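# Hang a picture frame level on a screw

## Task

Get the picture frame to hang on the screw without support and sit level, with its hanging point resting on the screw's shank (the threaded shaft) rather than on the head, placed where the frame balances; the loose display board must remain upright on its own when you are done.

## Robot and tools

Robot: two arms, left_arm and right_arm, each ending in a two-finger gripper. The fingers point along the gripper's +z axis and close along its y axis. The reported end_effector_position is the spot between the finger pads, roughly 5 mm short of the tips.

Frame: all positions and orientations are in one scene frame. Its origin is at table-top height, halfway between the two arms' nominal bases. +z is up, +x reaches out over the table, and left_arm sits toward +y. Arm names do not match image left/right. Actual bases are offset from nominal, and only a BASES line gives their calibrated spot. Reported hand pose can be a few cm off, worse at long reach.

The row: every commanded pose is one flat list of 16 numbers covering both arms, even if only one moves. The order is x, y, z, qw, qx, qy, qz, opening for left_arm, then the same eight for right_arm. x, y, z are an absolute target position in metres in the scene frame; the quaternion is an absolute target orientation, w first. Both are poses to go to, not offsets. Opening runs from -1 (closed) to +1 (fully open, 0.070 m). To hold an arm still or keep its orientation, resend the exact pose and quaternion from the last result before it stopped, not a drifted reading.

execute_actions(actions, cameras): actions holds at most one item. An empty list just reports state (with pictures). An action is {"rows": [...], "steps": n}: up to 15 rows, n from 5 to 15 control steps of 1/30 s; each row is used for one step and the last repeats. A target more than 0.6 m from an arm's last reported position along any gripper axis gets the whole call refused. A wait is {"steps": n} with n up to 300, counted from the previous result, so your thinking time eats into it. Pictures come only for an empty list or when cameras names them.

move(target, speed, blend, blocking, cameras): drives each gripper in a straight line to its pose. target is one 16-number row or a list of up to 15 rows (no 0.6 m limit). speed is the path's top speed in m/s, 0.002 to 0.5 (default 0.25), rotation capped at twice that in rad/s; one value or one per target. blend, in metres, rounds corners of a list. blocking=false returns after about 0.5 s while motion continues. Paths last at least 0.5 s and at most 10 s. Openings in the first target are sent at the start; later targets' openings are applied after all arms stop there. Moves do not avoid obstacles or the other arm. Grippers lag and can overshoot speed, especially with a nearly straight arm. Keep paths away from an arm's own base, which can flip its shoulder posture.

The move: line reports the ending: done (within 3 mm and 2 degrees), off_target, moving, held or fault, plus limits (paced means the pose was clipped, held means steps were withheld). Done does not mean no contact; friction, load or reach can stop an arm short.



Controller: each step the commanded pose is clipped to within 70 mm and 16 degrees of the measured pose, then solved by damped IK, favouring position. Joint targets move at most 3 rad/s. A result is taken 5 steps before an action ends; those steps run afterwards. Hand target shows what the controller is currently driving toward. A far pose may need several actions. A clearance check blocks commands bringing the arms too close, but not finger motion, and is not foolproof.

Gripping: grip_measured uses the command scale. To hold something, command about 0.05 below the reading at first contact for full force (roughly 20 N per pad); less gives a lighter grip. Full close takes about 1 s. Very thin parts get reduced force.

Hazards: a contact torque at a joint's limit (21.6 N m for waist, shoulder, elbow; 7.52 N m for the wrist joints, whose motors give only about 4 N m) freezes that arm for 10 s. Holding loads, stretching out or pushing at unreachable poses heats motors; MOTOR HOT appears at 65 °C and at 80 °C the arm goes limp and drops what it holds for 30 to 60 s. Avoid dropping the frame, releasing it while it swings, fast impacts, hard presses, arm-to-arm collisions, and knocking the display board over or anything off the table. Brief external tugs on held parts or pushes on loose ones can happen. Work slowly near contact and let the frame settle before letting go; check level and seating with zoomed images.

Cameras: head cameras are fixed; wrist cameras follow their arms and may lag during motion. Calibration is given in OpenCV form (K, distortion, T_world_to_cam) and can be slightly off.

Each tool is called after ">>>" by a JSON object that holds its "name" and its "arguments", one argument or row to a line.

## Session

>>> {"name": "execute_actions", "arguments": {
  "actions": [],
  "cameras": ["all"]
}}

Scene clock: 0.00 s of 4500.00 s.
left_arm: end_effector_position=(+0.3510, +0.5999, +0.2155) grip_measured=+0.59 end_effector_quat_wxyz=(+0.247, -0.380, +0.744, +0.491) | right_arm: end_effector_position=(+0.3748, -0.3621, +0.2306) grip_measured=+0.98 end_effector_quat_wxyz=(+0.266, -0.127, +0.954, +0.046)
Joint positions: left_arm=[0.435 2.012 -1.399 1.391 1.016 -1.325 0.056] | right_arm=[-0.326 1.505 -1.187 0.405 0.93 -0.792 0.069]
Joint torques (N m): no reading
Motor temperatures (°C): left_arm=[31 31 32 33 36 30] | right_arm=[30 30 33 35 39 32]
Hand target: left_arm +0.3510, +0.5999, +0.2155; +0.247, -0.380, +0.744, +0.491 | right_arm +0.3748, -0.3621, +0.2306; +0.266, -0.127, +0.954, +0.046

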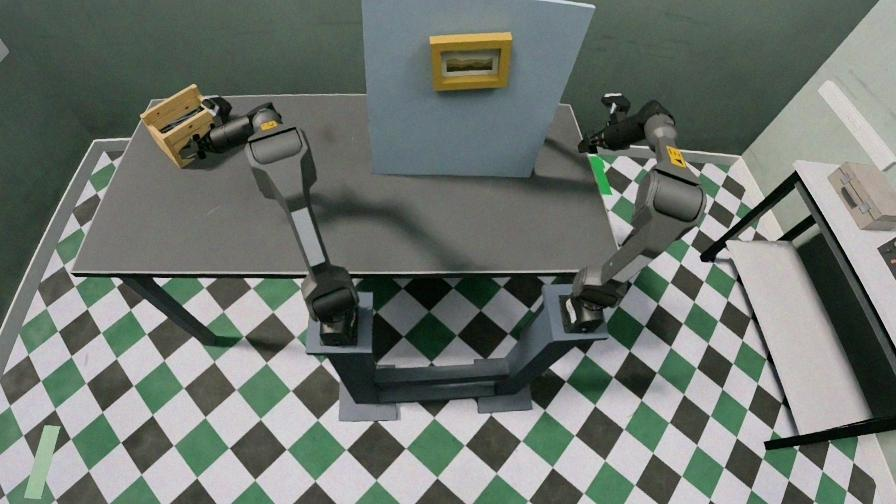

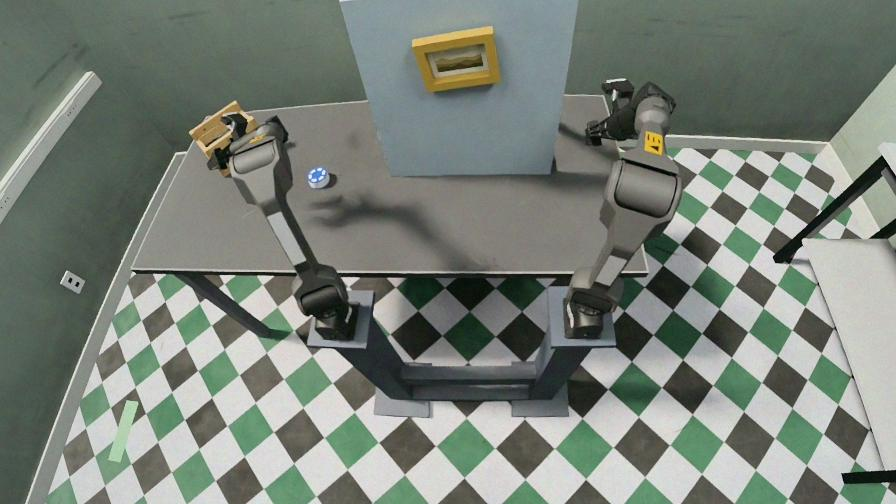

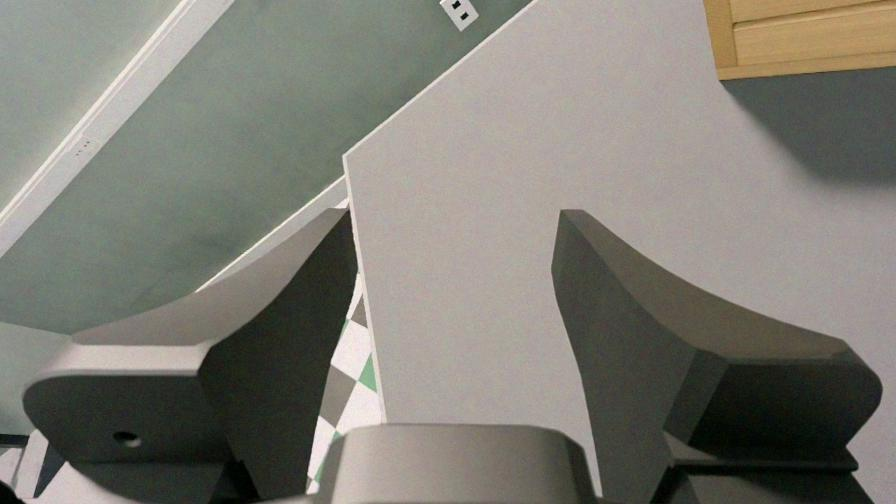

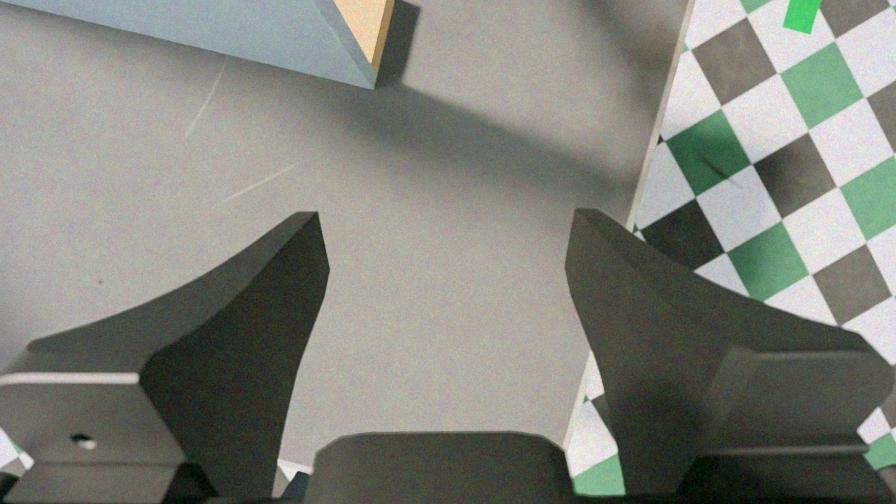

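>>> {"name": "zoom_image", "arguments": {
  "camera": "cam_head_left",
  "region": [360, 0, 600, 180]
}}

>>> {"name": "zoom_image", "arguments": {
  "camera": "cam_head_right",
  "region": [340, 0, 580, 180]
}}

Scaled by 2.100 from the camera's 896x504 image, which has a finer 1280x720 frame.

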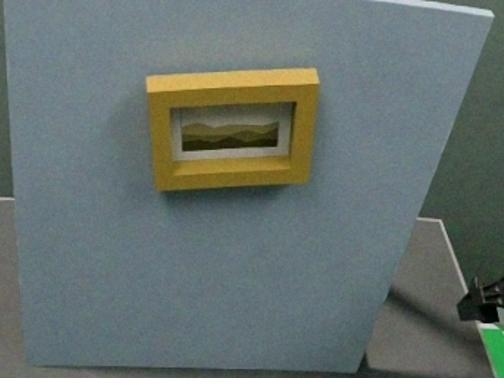

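Scaled by 2.100 from the camera's 896x504 image, which has a finer 1280x720 frame.

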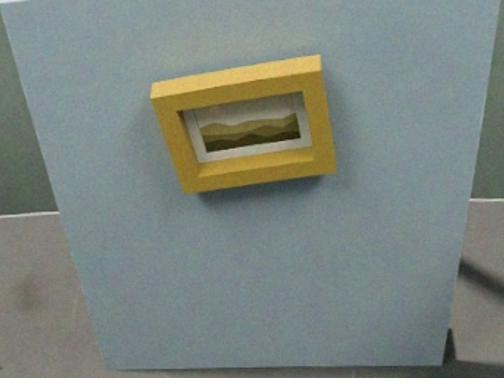

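>>> {"name": "move", "arguments": {
  "target": [0.3510, 0.5999, 0.2155, 0.247, -0.380, 0.744, 0.491, 0.59, 0.34, -0.25, 0.39, 0.3265, 0.3265, 0.6272, 0.6272, 1.0],
  "speed": 0.45
}}

Scene clock: 15.73 s of 4500.00 s.
left_arm: end_effector_position=(+0.3508, +0.6000, +0.2155) grip_measured=+0.59 end_effector_quat_wxyz=(+0.247, -0.380, +0.744, +0.491) | right_arm: end_effector_position=(+0.3399, -0.2498, +0.3900) grip_measured=+0.98 end_effector_quat_wxyz=(+0.326, +0.327, +0.627, +0.627)
Joint positions: left_arm=[0.435 2.013 -1.399 1.391 1.018 -1.325 0.056] | right_arm=[-0.438 1.142 -0.749 1.733 1.098 -0.344 0.069]
Joint torques (N m): left_arm=[-0.88 -7.78 -3.08 0.51 0.52 -0.1] | right_arm=[-0.47 -1.94 -3.99 0.79 0.36 -0.22]
Motor temperatures (°C): left_arm=[31 32 33 33 36 30] | right_arm=[30 31 34 35 39 32]
Hand target: left_arm +0.3510, +0.5999, +0.2155; +0.247, -0.380, +0.744, +0.491 | right_arm +0.3400, -0.2500, +0.3900; +0.327, +0.327, +0.627, +0.627
Off the commanded pose: left_arm 0.000 m, 0 deg | right_arm 0.000 m, 0 deg.
Kept back: nothing.
move: done
camera_calibration:
cam_left_wrist: T_world_to_cam=[[0.800828, -0.211141, -0.560441, -0.0299425], [-0.482033, -0.782587, -0.393956, 0.724194], [-0.355414, 0.585642, -0.728494, 0.0520087], [0, 0, 0, 1]] pos_world=[0.391549, 0.529965, 0.306408]
cam_right_wrist: T_world_to_cam=[[-0.0308283, 0.0265879, -0.999171, 0.407416], [-0.953697, 0.298437, 0.0373667, 0.377882], [0.299183, 0.954059, 0.0161565, 0.248681], [0, 0, 0, 1]] pos_world=[0.298544, -0.360863, 0.38894]

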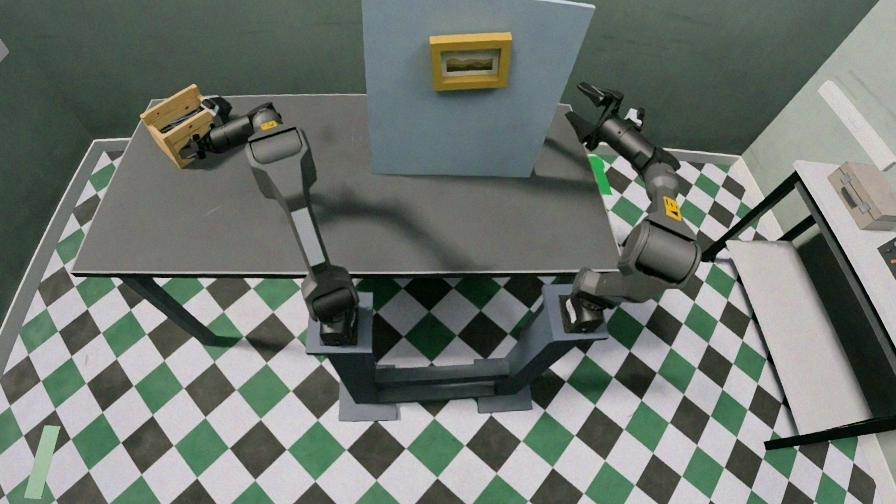

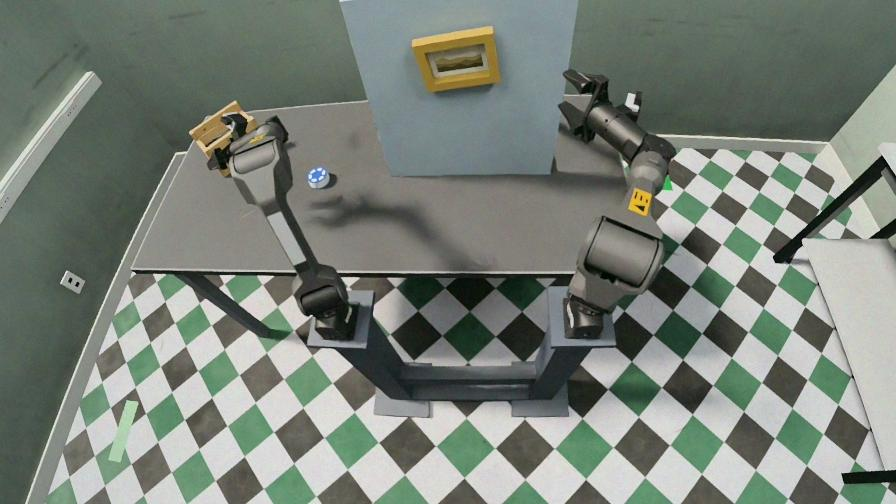

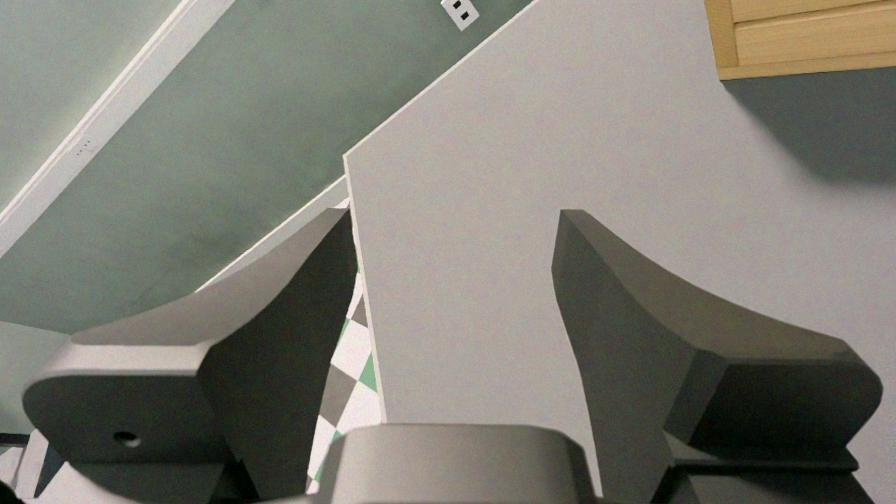

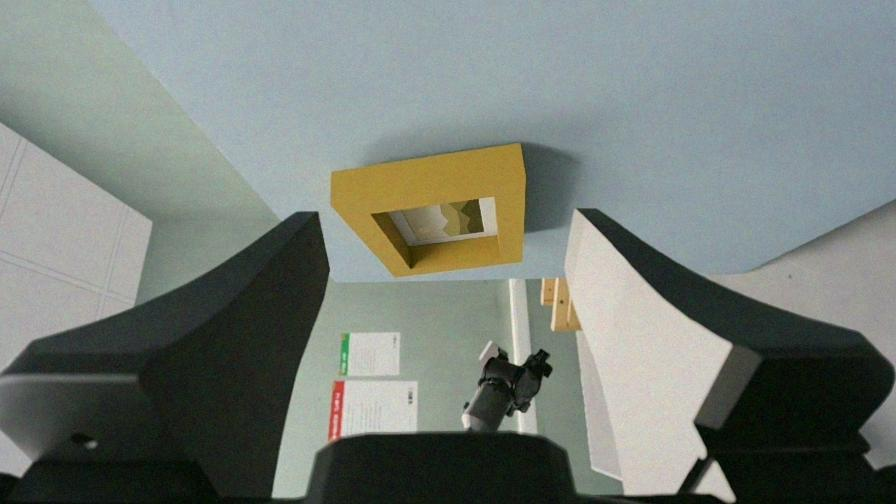

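>>> {"name": "zoom_image", "arguments": {
  "camera": "cam_right_wrist",
  "region": [300, 110, 580, 290]
}}

Scaled by 1.800 from the camera's 896x504 image, which has a finer 1280x720 frame.

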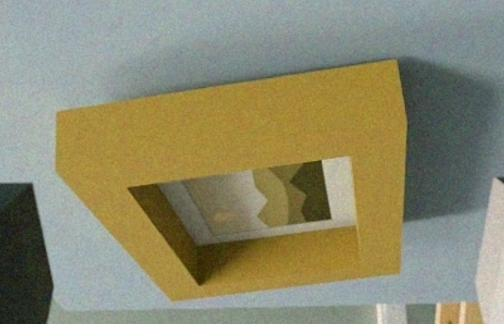

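>>> {"name": "move", "arguments": {
  "target": [0.3510, 0.5999, 0.2155, 0.247, -0.380, 0.744, 0.491, 0.59, 0.36, -0.043, 0.441, 0.5337, 0.4639, 0.5337, 0.4639, 1.0],
  "speed": 0.4,
  "cameras": ["cam_right_wrist", "cam_head_right"]
}}

Scene clock: 20.30 s of 4500.00 s.
left_arm: end_effector_position=(+0.3508, +0.6000, +0.2155) grip_measured=+0.59 end_effector_quat_wxyz=(+0.247, -0.380, +0.744, +0.491) | right_arm: end_effector_position=(+0.3600, -0.0427, +0.4407) grip_measured=+0.98 end_effector_quat_wxyz=(+0.534, +0.464, +0.534, +0.464)
Joint positions: left_arm=[0.435 2.013 -1.399 1.391 1.018 -1.325 0.056] | right_arm=[1.144 1.572 -1.345 1.504 -1.125 0.015 0.069]
Joint torques (N m): left_arm=[-0.65 -7.77 -3.17 0.56 0.44 -0.1] | right_arm=[-0.47 -6.56 -4.29 -1.06 -0.03 -0.11]
Motor temperatures (°C): left_arm=[31 32 33 33 36 30] | right_arm=[30 31 34 35 39 32]
Hand target: left_arm +0.3510, +0.5999, +0.2155; +0.247, -0.380, +0.744, +0.491 | right_arm +0.3600, -0.0430, +0.4410; +0.534, +0.464, +0.534, +0.464
Off the commanded pose: left_arm 0.000 m, 0 deg | right_arm 0.000 m, 0 deg.
Kept back: nothing.
move: done; limits=paced
camera_calibration:
cam_right_wrist: T_world_to_cam=[[-0.0100668, -0.101482, -0.994786, 0.438371], [-0.610244, 0.788723, -0.0742855, 0.279821], [0.79215, 0.606314, -0.0698689, -0.110139], [0, 0, 0, 1]] pos_world=[0.262418, -0.109435, 0.449177]
Images, in order (width x height): cam_head_right 896x504, cam_right_wrist 896x504.

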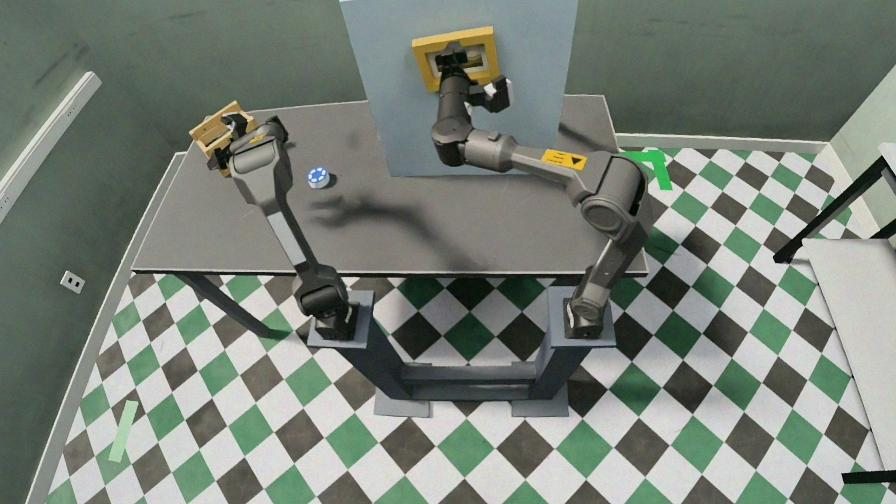

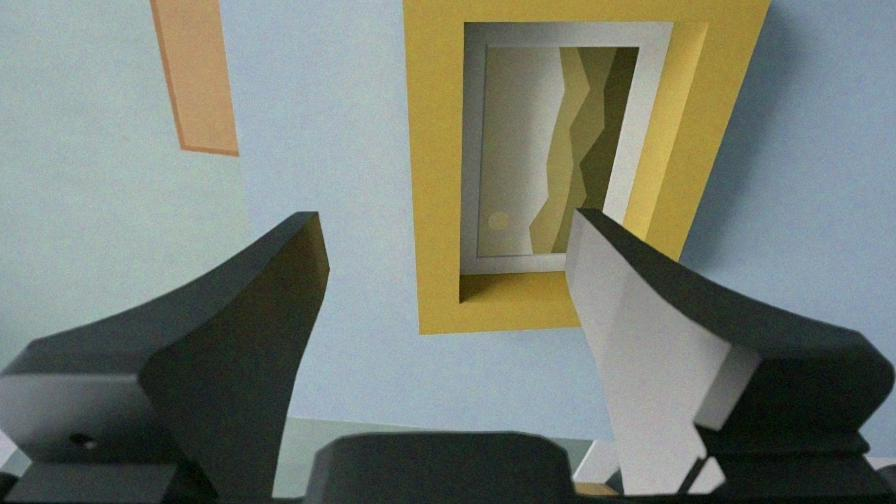

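>>> {"name": "move", "arguments": {
  "target": [
    [0.3510, 0.5999, 0.2155, 0.247, -0.380, 0.744, 0.491, 0.59, 0.417, -0.043, 0.443, 0.5267, 0.4718, 0.5267, 0.4718, 1.0],
    [0.3510, 0.5999, 0.2155, 0.247, -0.380, 0.744, 0.491, 0.59, 0.417, -0.043, 0.443, 0.5267, 0.4718, 0.5267, 0.4718, -0.58]
  ],
  "speed": 0.15,
  "cameras": ["cam_right_wrist", "cam_head_right"]
}}

Scene clock: 24.60 s of 4500.00 s.
left_arm: end_effector_position=(+0.3508, +0.6000, +0.2155) grip_measured=+0.59 end_effector_quat_wxyz=(+0.247, -0.380, +0.744, +0.491) | right_arm: end_effector_position=(+0.4164, -0.0433, +0.4439) grip_measured=-0.58 end_effector_quat_wxyz=(+0.526, +0.472, +0.526, +0.473)
Joint positions: left_arm=[0.435 2.013 -1.399 1.391 1.018 -1.325 0.056] | right_arm=[0.983 1.671 -1.477 1.496 -0.963 0.024 0.015]
Joint torques (N m): left_arm=[-0.6 -7.68 -2.93 0.64 0.39 -0.08] | right_arm=[-1.18 -3.49 -2.98 -0.55 -0.13 -0.08]
Motor temperatures (°C): left_arm=[31 32 33 33 36 30] | right_arm=[30 31 34 35 39 32]
Hand target: left_arm +0.3510, +0.5999, +0.2155; +0.247, -0.380, +0.744, +0.491 | right_arm +0.4170, -0.0430, +0.4430; +0.527, +0.472, +0.527, +0.472
Off the commanded pose: left_arm 0.000 m, 0 deg | right_arm 0.001 m, 0 deg.
Kept back: nothing.
move: done
camera_calibration:
cam_right_wrist: T_world_to_cam=[[-0.00956071, -0.0679841, -0.997641, 0.444576], [-0.610491, 0.790566, -0.0480225, 0.303457], [0.791965, 0.608592, -0.0490621, -0.163343], [0, 0, 0, 1]] pos_world=[0.318871, -0.110269, 0.450085]
Images, in order (width x height): cam_head_right 896x504, cam_right_wrist 896x504.

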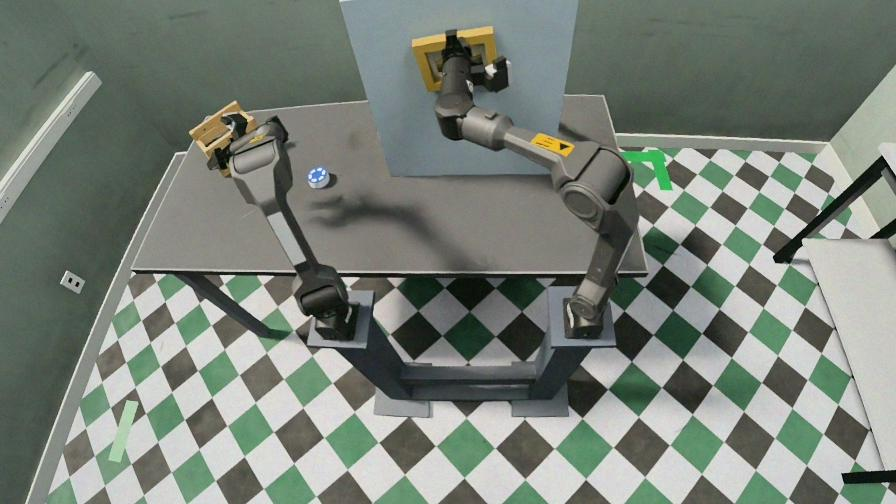

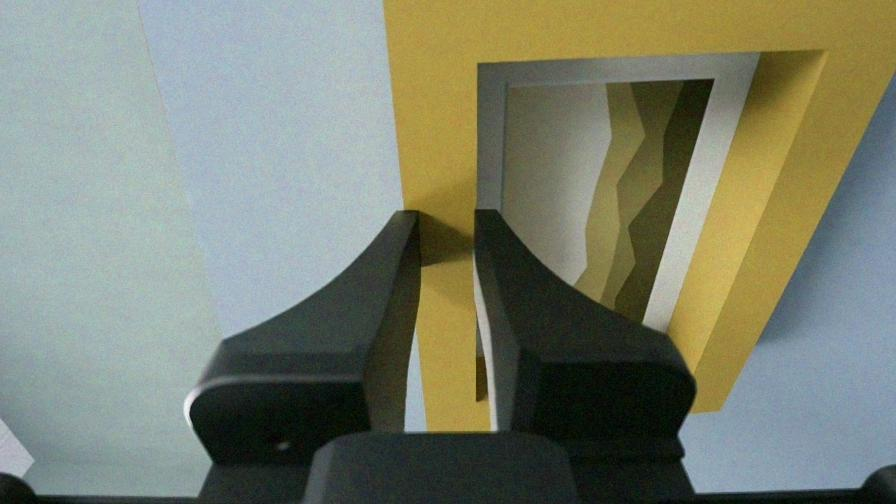

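>>> {"name": "move", "arguments": {
  "target": [
    [0.3510, 0.5999, 0.2155, 0.247, -0.380, 0.744, 0.491, 0.59, 0.417, -0.043, 0.445, 0.5267, 0.4718, 0.5267, 0.4718, 0.25],
    [0.3510, 0.5999, 0.2155, 0.247, -0.380, 0.744, 0.491, 0.59, 0.436, -0.043, 0.446, 0.5267, 0.4718, 0.5267, 0.4718, 0.25]
  ],
  "speed": 0.1,
  "cameras": ["cam_right_wrist"]
}}

Scene clock: 27.40 s of 4500.00 s.
left_arm: end_effector_position=(+0.3508, +0.6000, +0.2155) grip_measured=+0.59 end_effector_quat_wxyz=(+0.247, -0.380, +0.744, +0.491) | right_arm: end_effector_position=(+0.4362, -0.0431, +0.4462) grip_measured=+0.25 end_effector_quat_wxyz=(+0.527, +0.472, +0.527, +0.472)
Joint positions: left_arm=[0.435 2.013 -1.399 1.391 1.018 -1.325 0.056] | right_arm=[0.935 1.715 -1.542 1.504 -0.914 -0.002 0.044]
Joint torques (N m): left_arm=[-0.71 -7.7 -2.92 0.64 0.36 -0.06] | right_arm=[0.71 -6.81 -4.15 -0.96 -0.2 -0.11]
Motor temperatures (°C): left_arm=[31 33 33 33 36 30] | right_arm=[30 31 34 35 39 32]
Hand target: left_arm +0.3510, +0.5999, +0.2155; +0.247, -0.380, +0.744, +0.491 | right_arm +0.4360, -0.0430, +0.4460; +0.527, +0.472, +0.527, +0.472
Off the commanded pose: left_arm 0.000 m, 0 deg | right_arm 0.000 m, 0 deg.
Kept back: nothing.
move: done
camera_calibration:
cam_right_wrist: T_world_to_cam=[[-0.00911652, -0.0713589, -0.997409, 0.446615], [-0.610032, 0.790734, -0.0509967, 0.316626], [0.792324, 0.607987, -0.05074, -0.178464], [0, 0, 0, 1]] pos_world=[0.338625, -0.109993, 0.452549]
Images, in order (width x height): cam_right_wrist 896x504.

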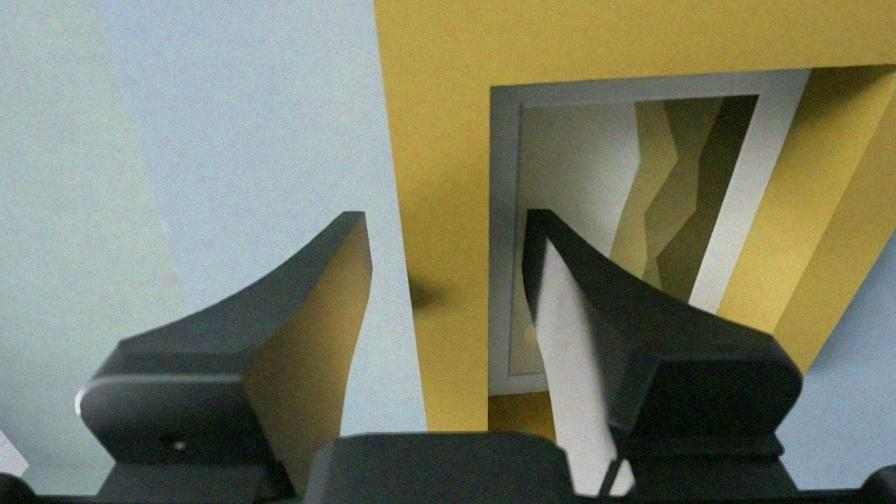

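>>> {"name": "zoom_image", "arguments": {
  "camera": "cam_right_wrist",
  "region": [320, 160, 600, 340]
}}

Scaled by 1.800 from the camera's 896x504 image, which has a finer 1280x720 frame.

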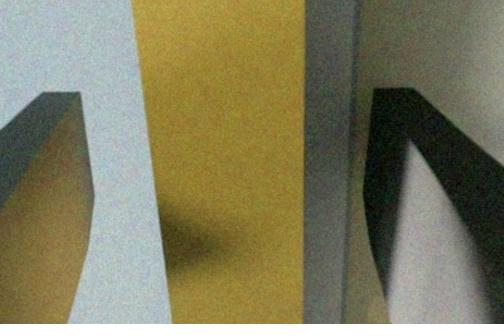

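>>> {"name": "move", "arguments": {
  "target": [0.3510, 0.5999, 0.2155, 0.247, -0.380, 0.744, 0.491, 0.59, 0.436, -0.043, 0.446, 0.5267, 0.4718, 0.5267, 0.4718, -0.55],
  "speed": 0.1,
  "cameras": ["cam_right_wrist"]
}}

Scene clock: 29.73 s of 4500.00 s.
left_arm: end_effector_position=(+0.3508, +0.6000, +0.2155) grip_measured=+0.59 end_effector_quat_wxyz=(+0.247, -0.380, +0.744, +0.491) | right_arm: end_effector_position=(+0.4361, -0.0433, +0.4466) grip_measured=-0.44 end_effector_quat_wxyz=(+0.527, +0.472, +0.526, +0.472)
Joint positions: left_arm=[0.435 2.013 -1.399 1.391 1.018 -1.325 0.056] | right_arm=[0.935 1.714 -1.542 1.504 -0.914 -0.002 0.02]
Joint torques (N m): left_arm=[-0.46 -7.85 -2.84 0.69 0.32 -0.04] | right_arm=[0.48 -6.14 -3.55 -0.44 -0.06 -0.16]
Motor temperatures (°C): left_arm=[31 33 33 33 36 30] | right_arm=[30 31 34 35 39 32]
Hand target: left_arm +0.3510, +0.5999, +0.2155; +0.247, -0.380, +0.744, +0.491 | right_arm +0.4360, -0.0430, +0.4460; +0.527, +0.472, +0.527, +0.472
Off the commanded pose: left_arm 0.000 m, 0 deg | right_arm 0.001 m, 0 deg.
Kept back: nothing.
move: done
camera_calibration:
cam_right_wrist: T_world_to_cam=[[-0.00855101, -0.0706299, -0.997466, 0.44684], [-0.610003, 0.790771, -0.0507646, 0.316597], [0.792353, 0.608024, -0.0498464, -0.178606], [0, 0, 0, 1]] pos_world=[0.338466, -0.110199, 0.452876]
Images, in order (width x height): cam_right_wrist 896x504.

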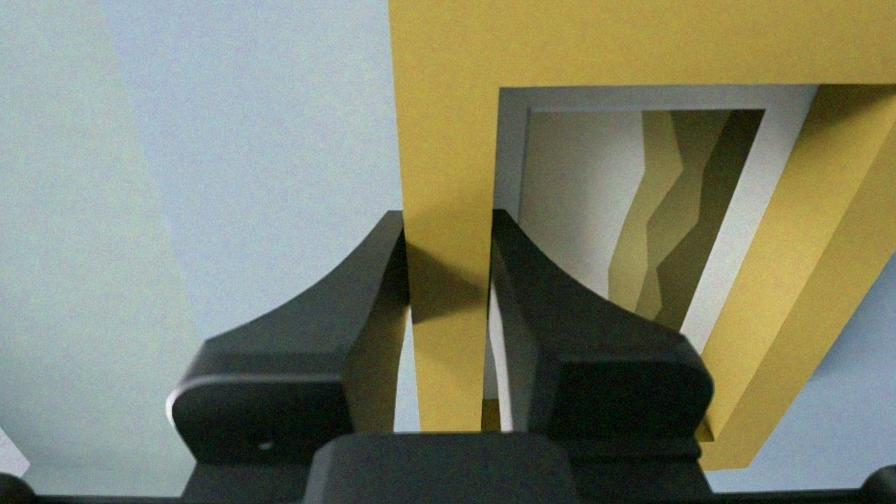

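>>> {"name": "move", "arguments": {
  "target": [
    [0.3510, 0.5999, 0.2155, 0.247, -0.380, 0.744, 0.491, 0.59, 0.436, -0.0433, 0.4525, 0.5267, 0.4718, 0.5267, 0.4718, -0.55],
    [0.3510, 0.5999, 0.2155, 0.247, -0.380, 0.744, 0.491, 0.59, 0.436, -0.0511, 0.4525, 0.5, 0.5, 0.5, 0.5, -0.55]
  ],
  "speed": 0.08,
  "blend": [0.003, 0],
  "cameras": ["all"]
}}

Scene clock: 32.93 s of 4500.00 s.
left_arm: end_effector_position=(+0.3508, +0.6000, +0.2155) grip_measured=+0.59 end_effector_quat_wxyz=(+0.247, -0.380, +0.744, +0.491) | right_arm: end_effector_position=(+0.4360, -0.0512, +0.4526) grip_measured=-0.44 end_effector_quat_wxyz=(+0.500, +0.500, +0.500, +0.500)
Joint positions: left_arm=[0.435 2.013 -1.399 1.391 1.018 -1.325 0.056] | right_arm=[0.92 1.691 -1.538 1.518 -0.898 0.087 0.019]
Joint torques (N m): left_arm=[-0.58 -7.66 -2.93 0.72 0.29 0.01] | right_arm=[0.48 -8.68 -4.36 -1.54 -0.01 -0.2]
Motor temperatures (°C): left_arm=[31 33 33 33 36 30] | right_arm=[30 31 34 35 39 32]
Hand target: left_arm +0.3510, +0.5999, +0.2155; +0.247, -0.380, +0.744, +0.491 | right_arm +0.4360, -0.0511, +0.4525; +0.500, +0.500, +0.500, +0.500
Off the commanded pose: left_arm 0.000 m, 0 deg | right_arm 0.000 m, 0 deg.
Kept back: nothing.
move: done
camera_calibration:
cam_left_wrist: T_world_to_cam=[[0.800828, -0.211141, -0.560441, -0.0299425], [-0.482033, -0.782587, -0.393956, 0.724194], [-0.355414, 0.585642, -0.728494, 0.0520087], [0, 0, 0, 1]] pos_world=[0.391549, 0.529965, 0.306408]
cam_right_wrist: T_world_to_cam=[[-0.00970862, 0.0400877, -0.999149, 0.45919], [-0.609996, 0.791508, 0.037684, 0.283119], [0.792345, 0.609843, 0.0167689, -0.203491], [0, 0, 0, 1]] pos_world=[0.338395, -0.118401, 0.451543]

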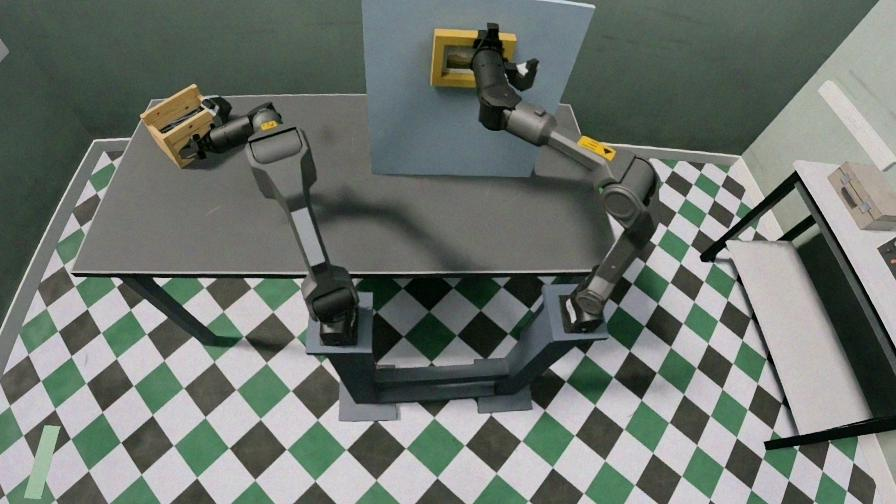

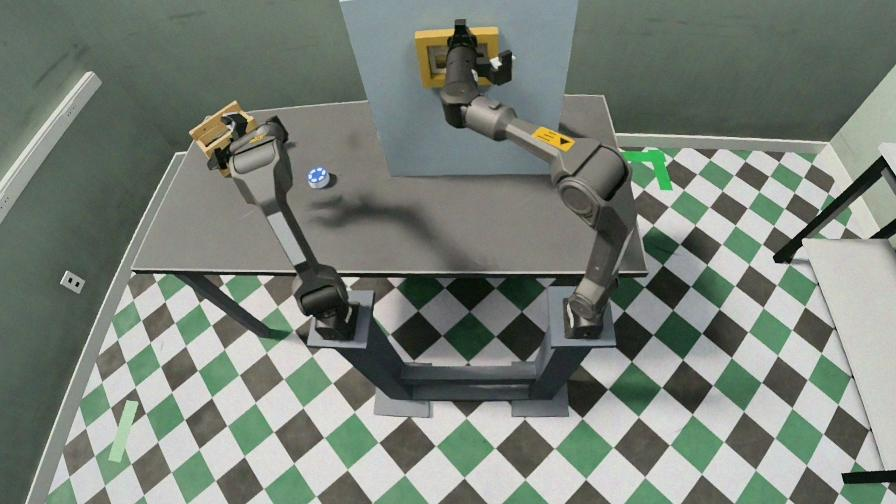

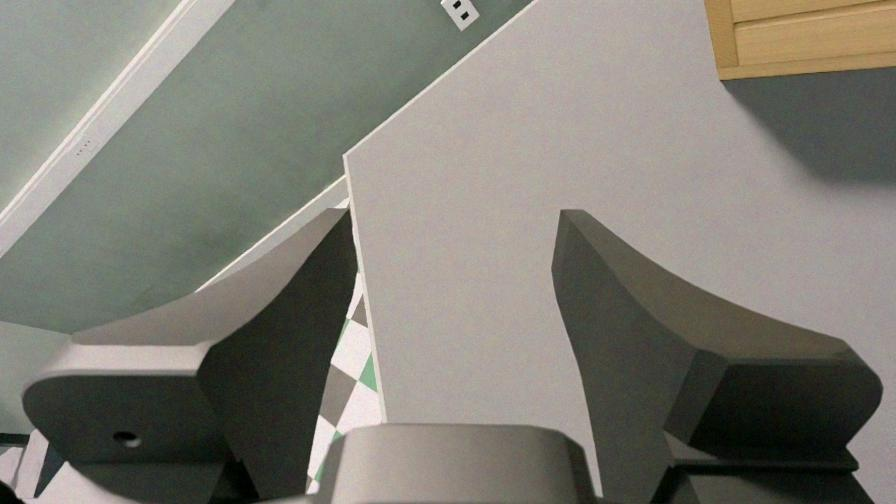

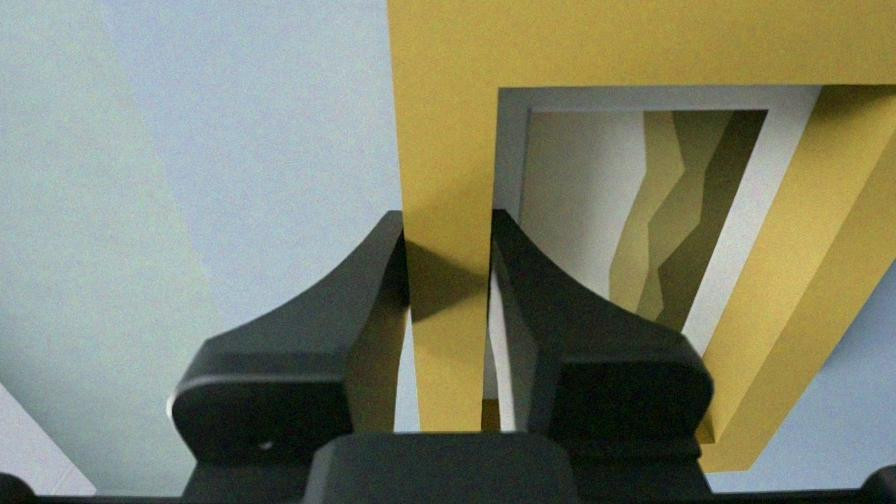

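>>> {"name": "zoom_image", "arguments": {
  "camera": "cam_head_left",
  "region": [360, 0, 600, 180]
}}

>>> {"name": "zoom_image", "arguments": {
  "camera": "cam_head_right",
  "region": [340, 0, 580, 180]
}}

Scaled by 2.100 from the camera's 896x504 image, which has a finer 1280x720 frame.

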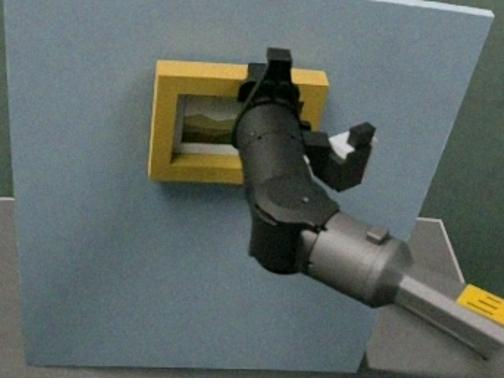

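Scaled by 2.100 from the camera's 896x504 image, which has a finer 1280x720 frame.

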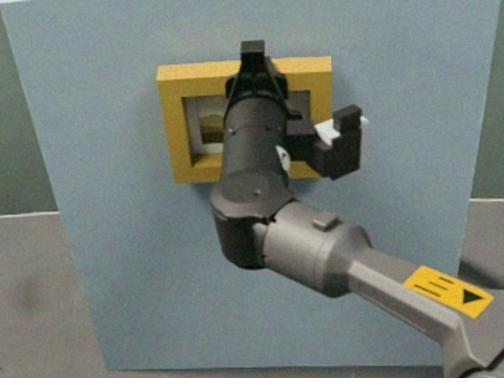

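>>> {"name": "move", "arguments": {
  "target": [0.3510, 0.5999, 0.2155, 0.247, -0.380, 0.744, 0.491, 0.59, 0.436, -0.0511, 0.4448, 0.4956, 0.5043, 0.4956, 0.5043, -0.55],
  "speed": 0.03,
  "cameras": ["cam_right_wrist"]
}}

Scene clock: 34.83 s of 4500.00 s.
left_arm: end_effector_position=(+0.3508, +0.6000, +0.2155) grip_measured=+0.59 end_effector_quat_wxyz=(+0.247, -0.380, +0.744, +0.491) | right_arm: end_effector_position=(+0.4360, -0.0506, +0.4463) grip_measured=-0.44 end_effector_quat_wxyz=(+0.496, +0.503, +0.495, +0.506)
Joint positions: left_arm=[0.435 2.013 -1.399 1.391 1.018 -1.325 0.056] | right_arm=[0.92 1.691 -1.509 1.489 -0.898 0.143 0.019]
Joint torques (N m): left_arm=[-0.54 -7.79 -2.7 0.75 0.25 -0.01] | right_arm=[-0.28 -7.38 -2.47 -0.09 -0.74 -0.25]
Motor temperatures (°C): left_arm=[31 33 33 33 36 30] | right_arm=[30 31 34 35 39 32]
Hand target: left_arm +0.3510, +0.5999, +0.2155; +0.247, -0.380, +0.744, +0.491 | right_arm +0.4360, -0.0511, +0.4448; +0.496, +0.504, +0.496, +0.504
Off the commanded pose: left_arm 0.000 m, 0 deg | right_arm 0.002 m, 0 deg.
Kept back: nothing.
move: done
camera_calibration:
cam_right_wrist: T_world_to_cam=[[-0.00579072, 0.0560589, -0.998411, 0.451578], [-0.61208, 0.789345, 0.0478703, 0.279181], [0.790774, 0.611385, 0.0297417, -0.208778], [0, 0, 0, 1]] pos_world=[0.338592, -0.118042, 0.443705]
Images, in order (width x height): cam_right_wrist 896x504.

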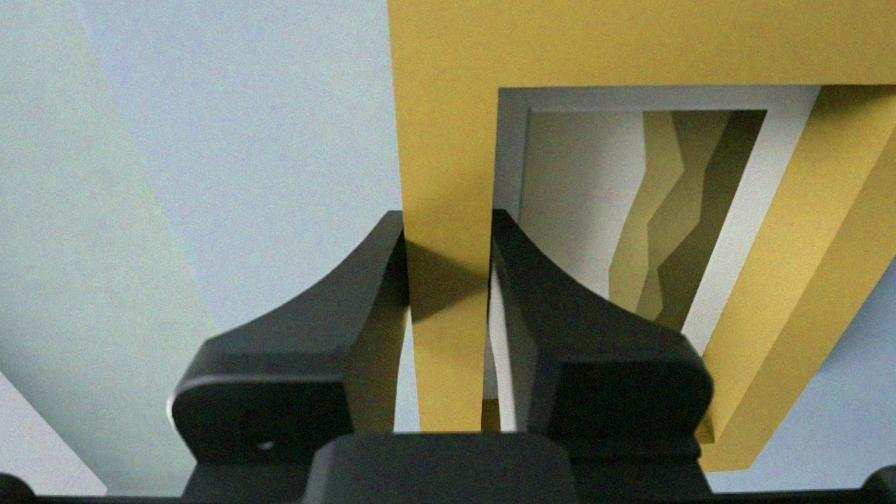

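>>> {"name": "move", "arguments": {
  "target": [
    [0.3510, 0.5999, 0.2155, 0.247, -0.380, 0.744, 0.491, 0.59, 0.436, -0.0508, 0.4457, 0.4956, 0.5043, 0.4956, 0.5043, -0.55],
    [0.3510, 0.5999, 0.2155, 0.247, -0.380, 0.744, 0.491, 0.59, 0.436, -0.0508, 0.4457, 0.4956, 0.5043, 0.4956, 0.5043, 0.3]
  ],
  "speed": 0.05,
  "cameras": ["all"]
}}

>>> {"name": "zoom_image", "arguments": {
  "camera": "cam_head_left",
  "region": [360, 0, 600, 180]
}}

>>> {"name": "zoom_image", "arguments": {
  "camera": "cam_head_right",
  "region": [340, 0, 580, 180]
}}

Scene clock: 36.70 s of 4500.00 s.
left_arm: end_effector_position=(+0.3508, +0.6000, +0.2155) grip_measured=+0.59 end_effector_quat_wxyz=(+0.247, -0.380, +0.744, +0.491) | right_arm: end_effector_position=(+0.4363, -0.0512, +0.4451) grip_measured=+0.30 end_effector_quat_wxyz=(+0.496, +0.505, +0.496, +0.503)
Joint positions: left_arm=[0.435 2.013 -1.399 1.391 1.018 -1.325 0.056] | right_arm=[0.92 1.692 -1.51 1.497 -0.901 0.137 0.046]
Joint torques (N m): left_arm=[-0.47 -7.73 -2.67 0.76 0.2 -0.01] | right_arm=[0.72 -7.71 -4.7 -1.12 -0.01 0.1]
Motor temperatures (°C): left_arm=[31 33 33 33 36 30] | right_arm=[30 31 34 35 39 32]
Hand target: left_arm +0.3510, +0.5999, +0.2155; +0.247, -0.380, +0.744, +0.491 | right_arm +0.4360, -0.0508, +0.4457; +0.496, +0.504, +0.496, +0.504
Off the commanded pose: left_arm 0.000 m, 0 deg | right_arm 0.001 m, 0 deg.
Kept back: nothing.
move: done
camera_calibration:
cam_left_wrist: T_world_to_cam=[[0.800828, -0.211141, -0.560441, -0.0299425], [-0.482033, -0.782587, -0.393956, 0.724194], [-0.355414, 0.585642, -0.728494, 0.0520087], [0, 0, 0, 1]] pos_world=[0.391549, 0.529965, 0.306408]
cam_right_wrist: T_world_to_cam=[[-0.0111087, 0.055496, -0.998397, 0.452722], [-0.608802, 0.791696, 0.0507803, 0.277282], [0.793245, 0.60839, 0.0249914, -0.207684], [0, 0, 0, 1]] pos_world=[0.338583, -0.118294, 0.443106]

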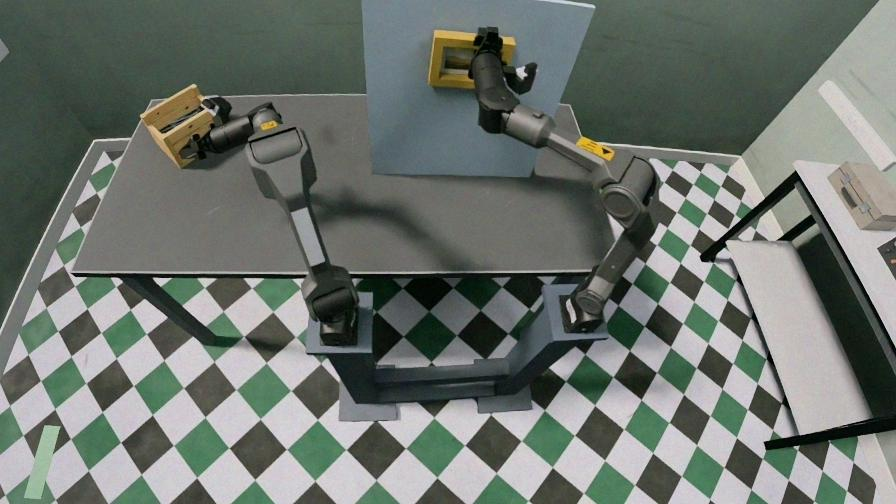

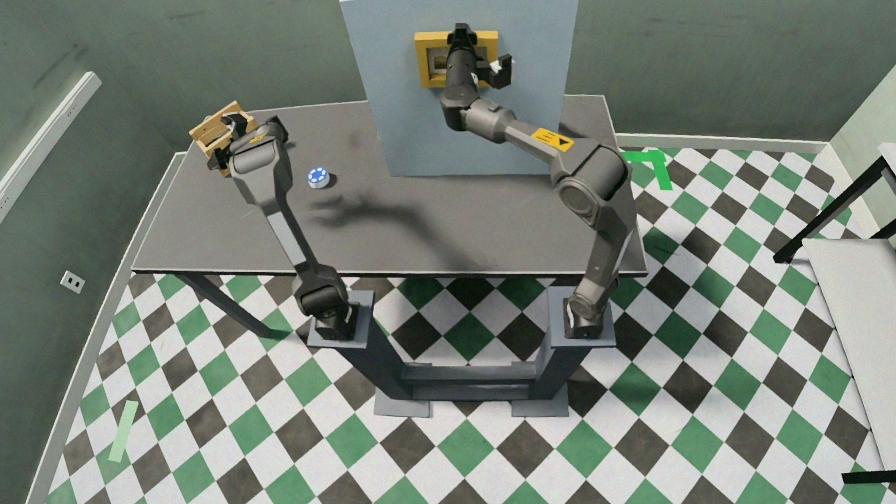

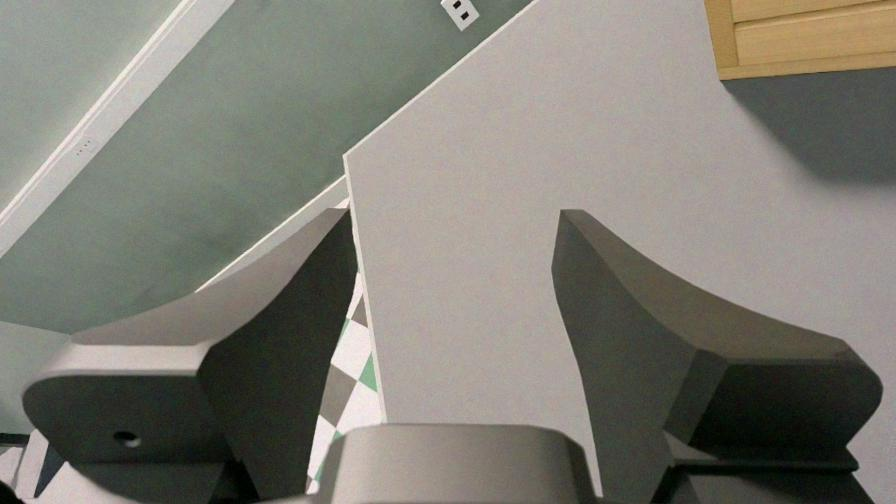

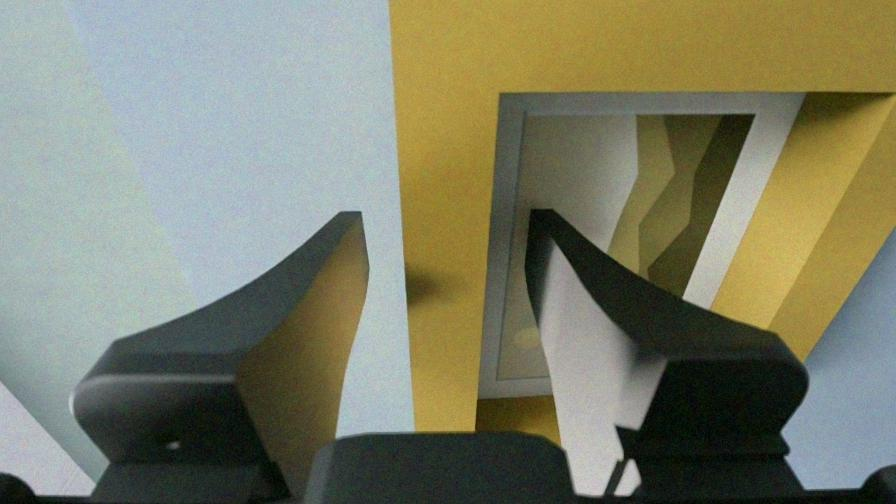

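Scaled by 2.100 from the camera's 896x504 image, which has a finer 1280x720 frame.

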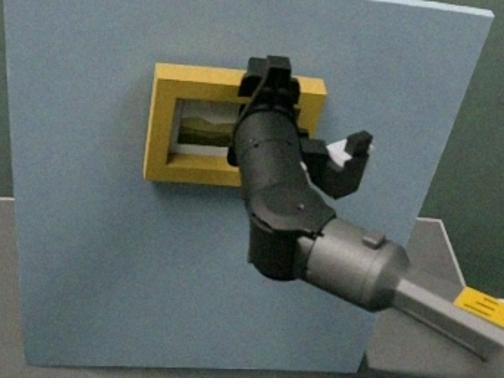

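Scaled by 2.100 from the camera's 896x504 image, which has a finer 1280x720 frame.

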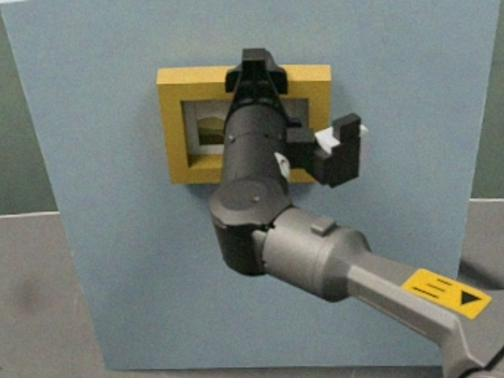

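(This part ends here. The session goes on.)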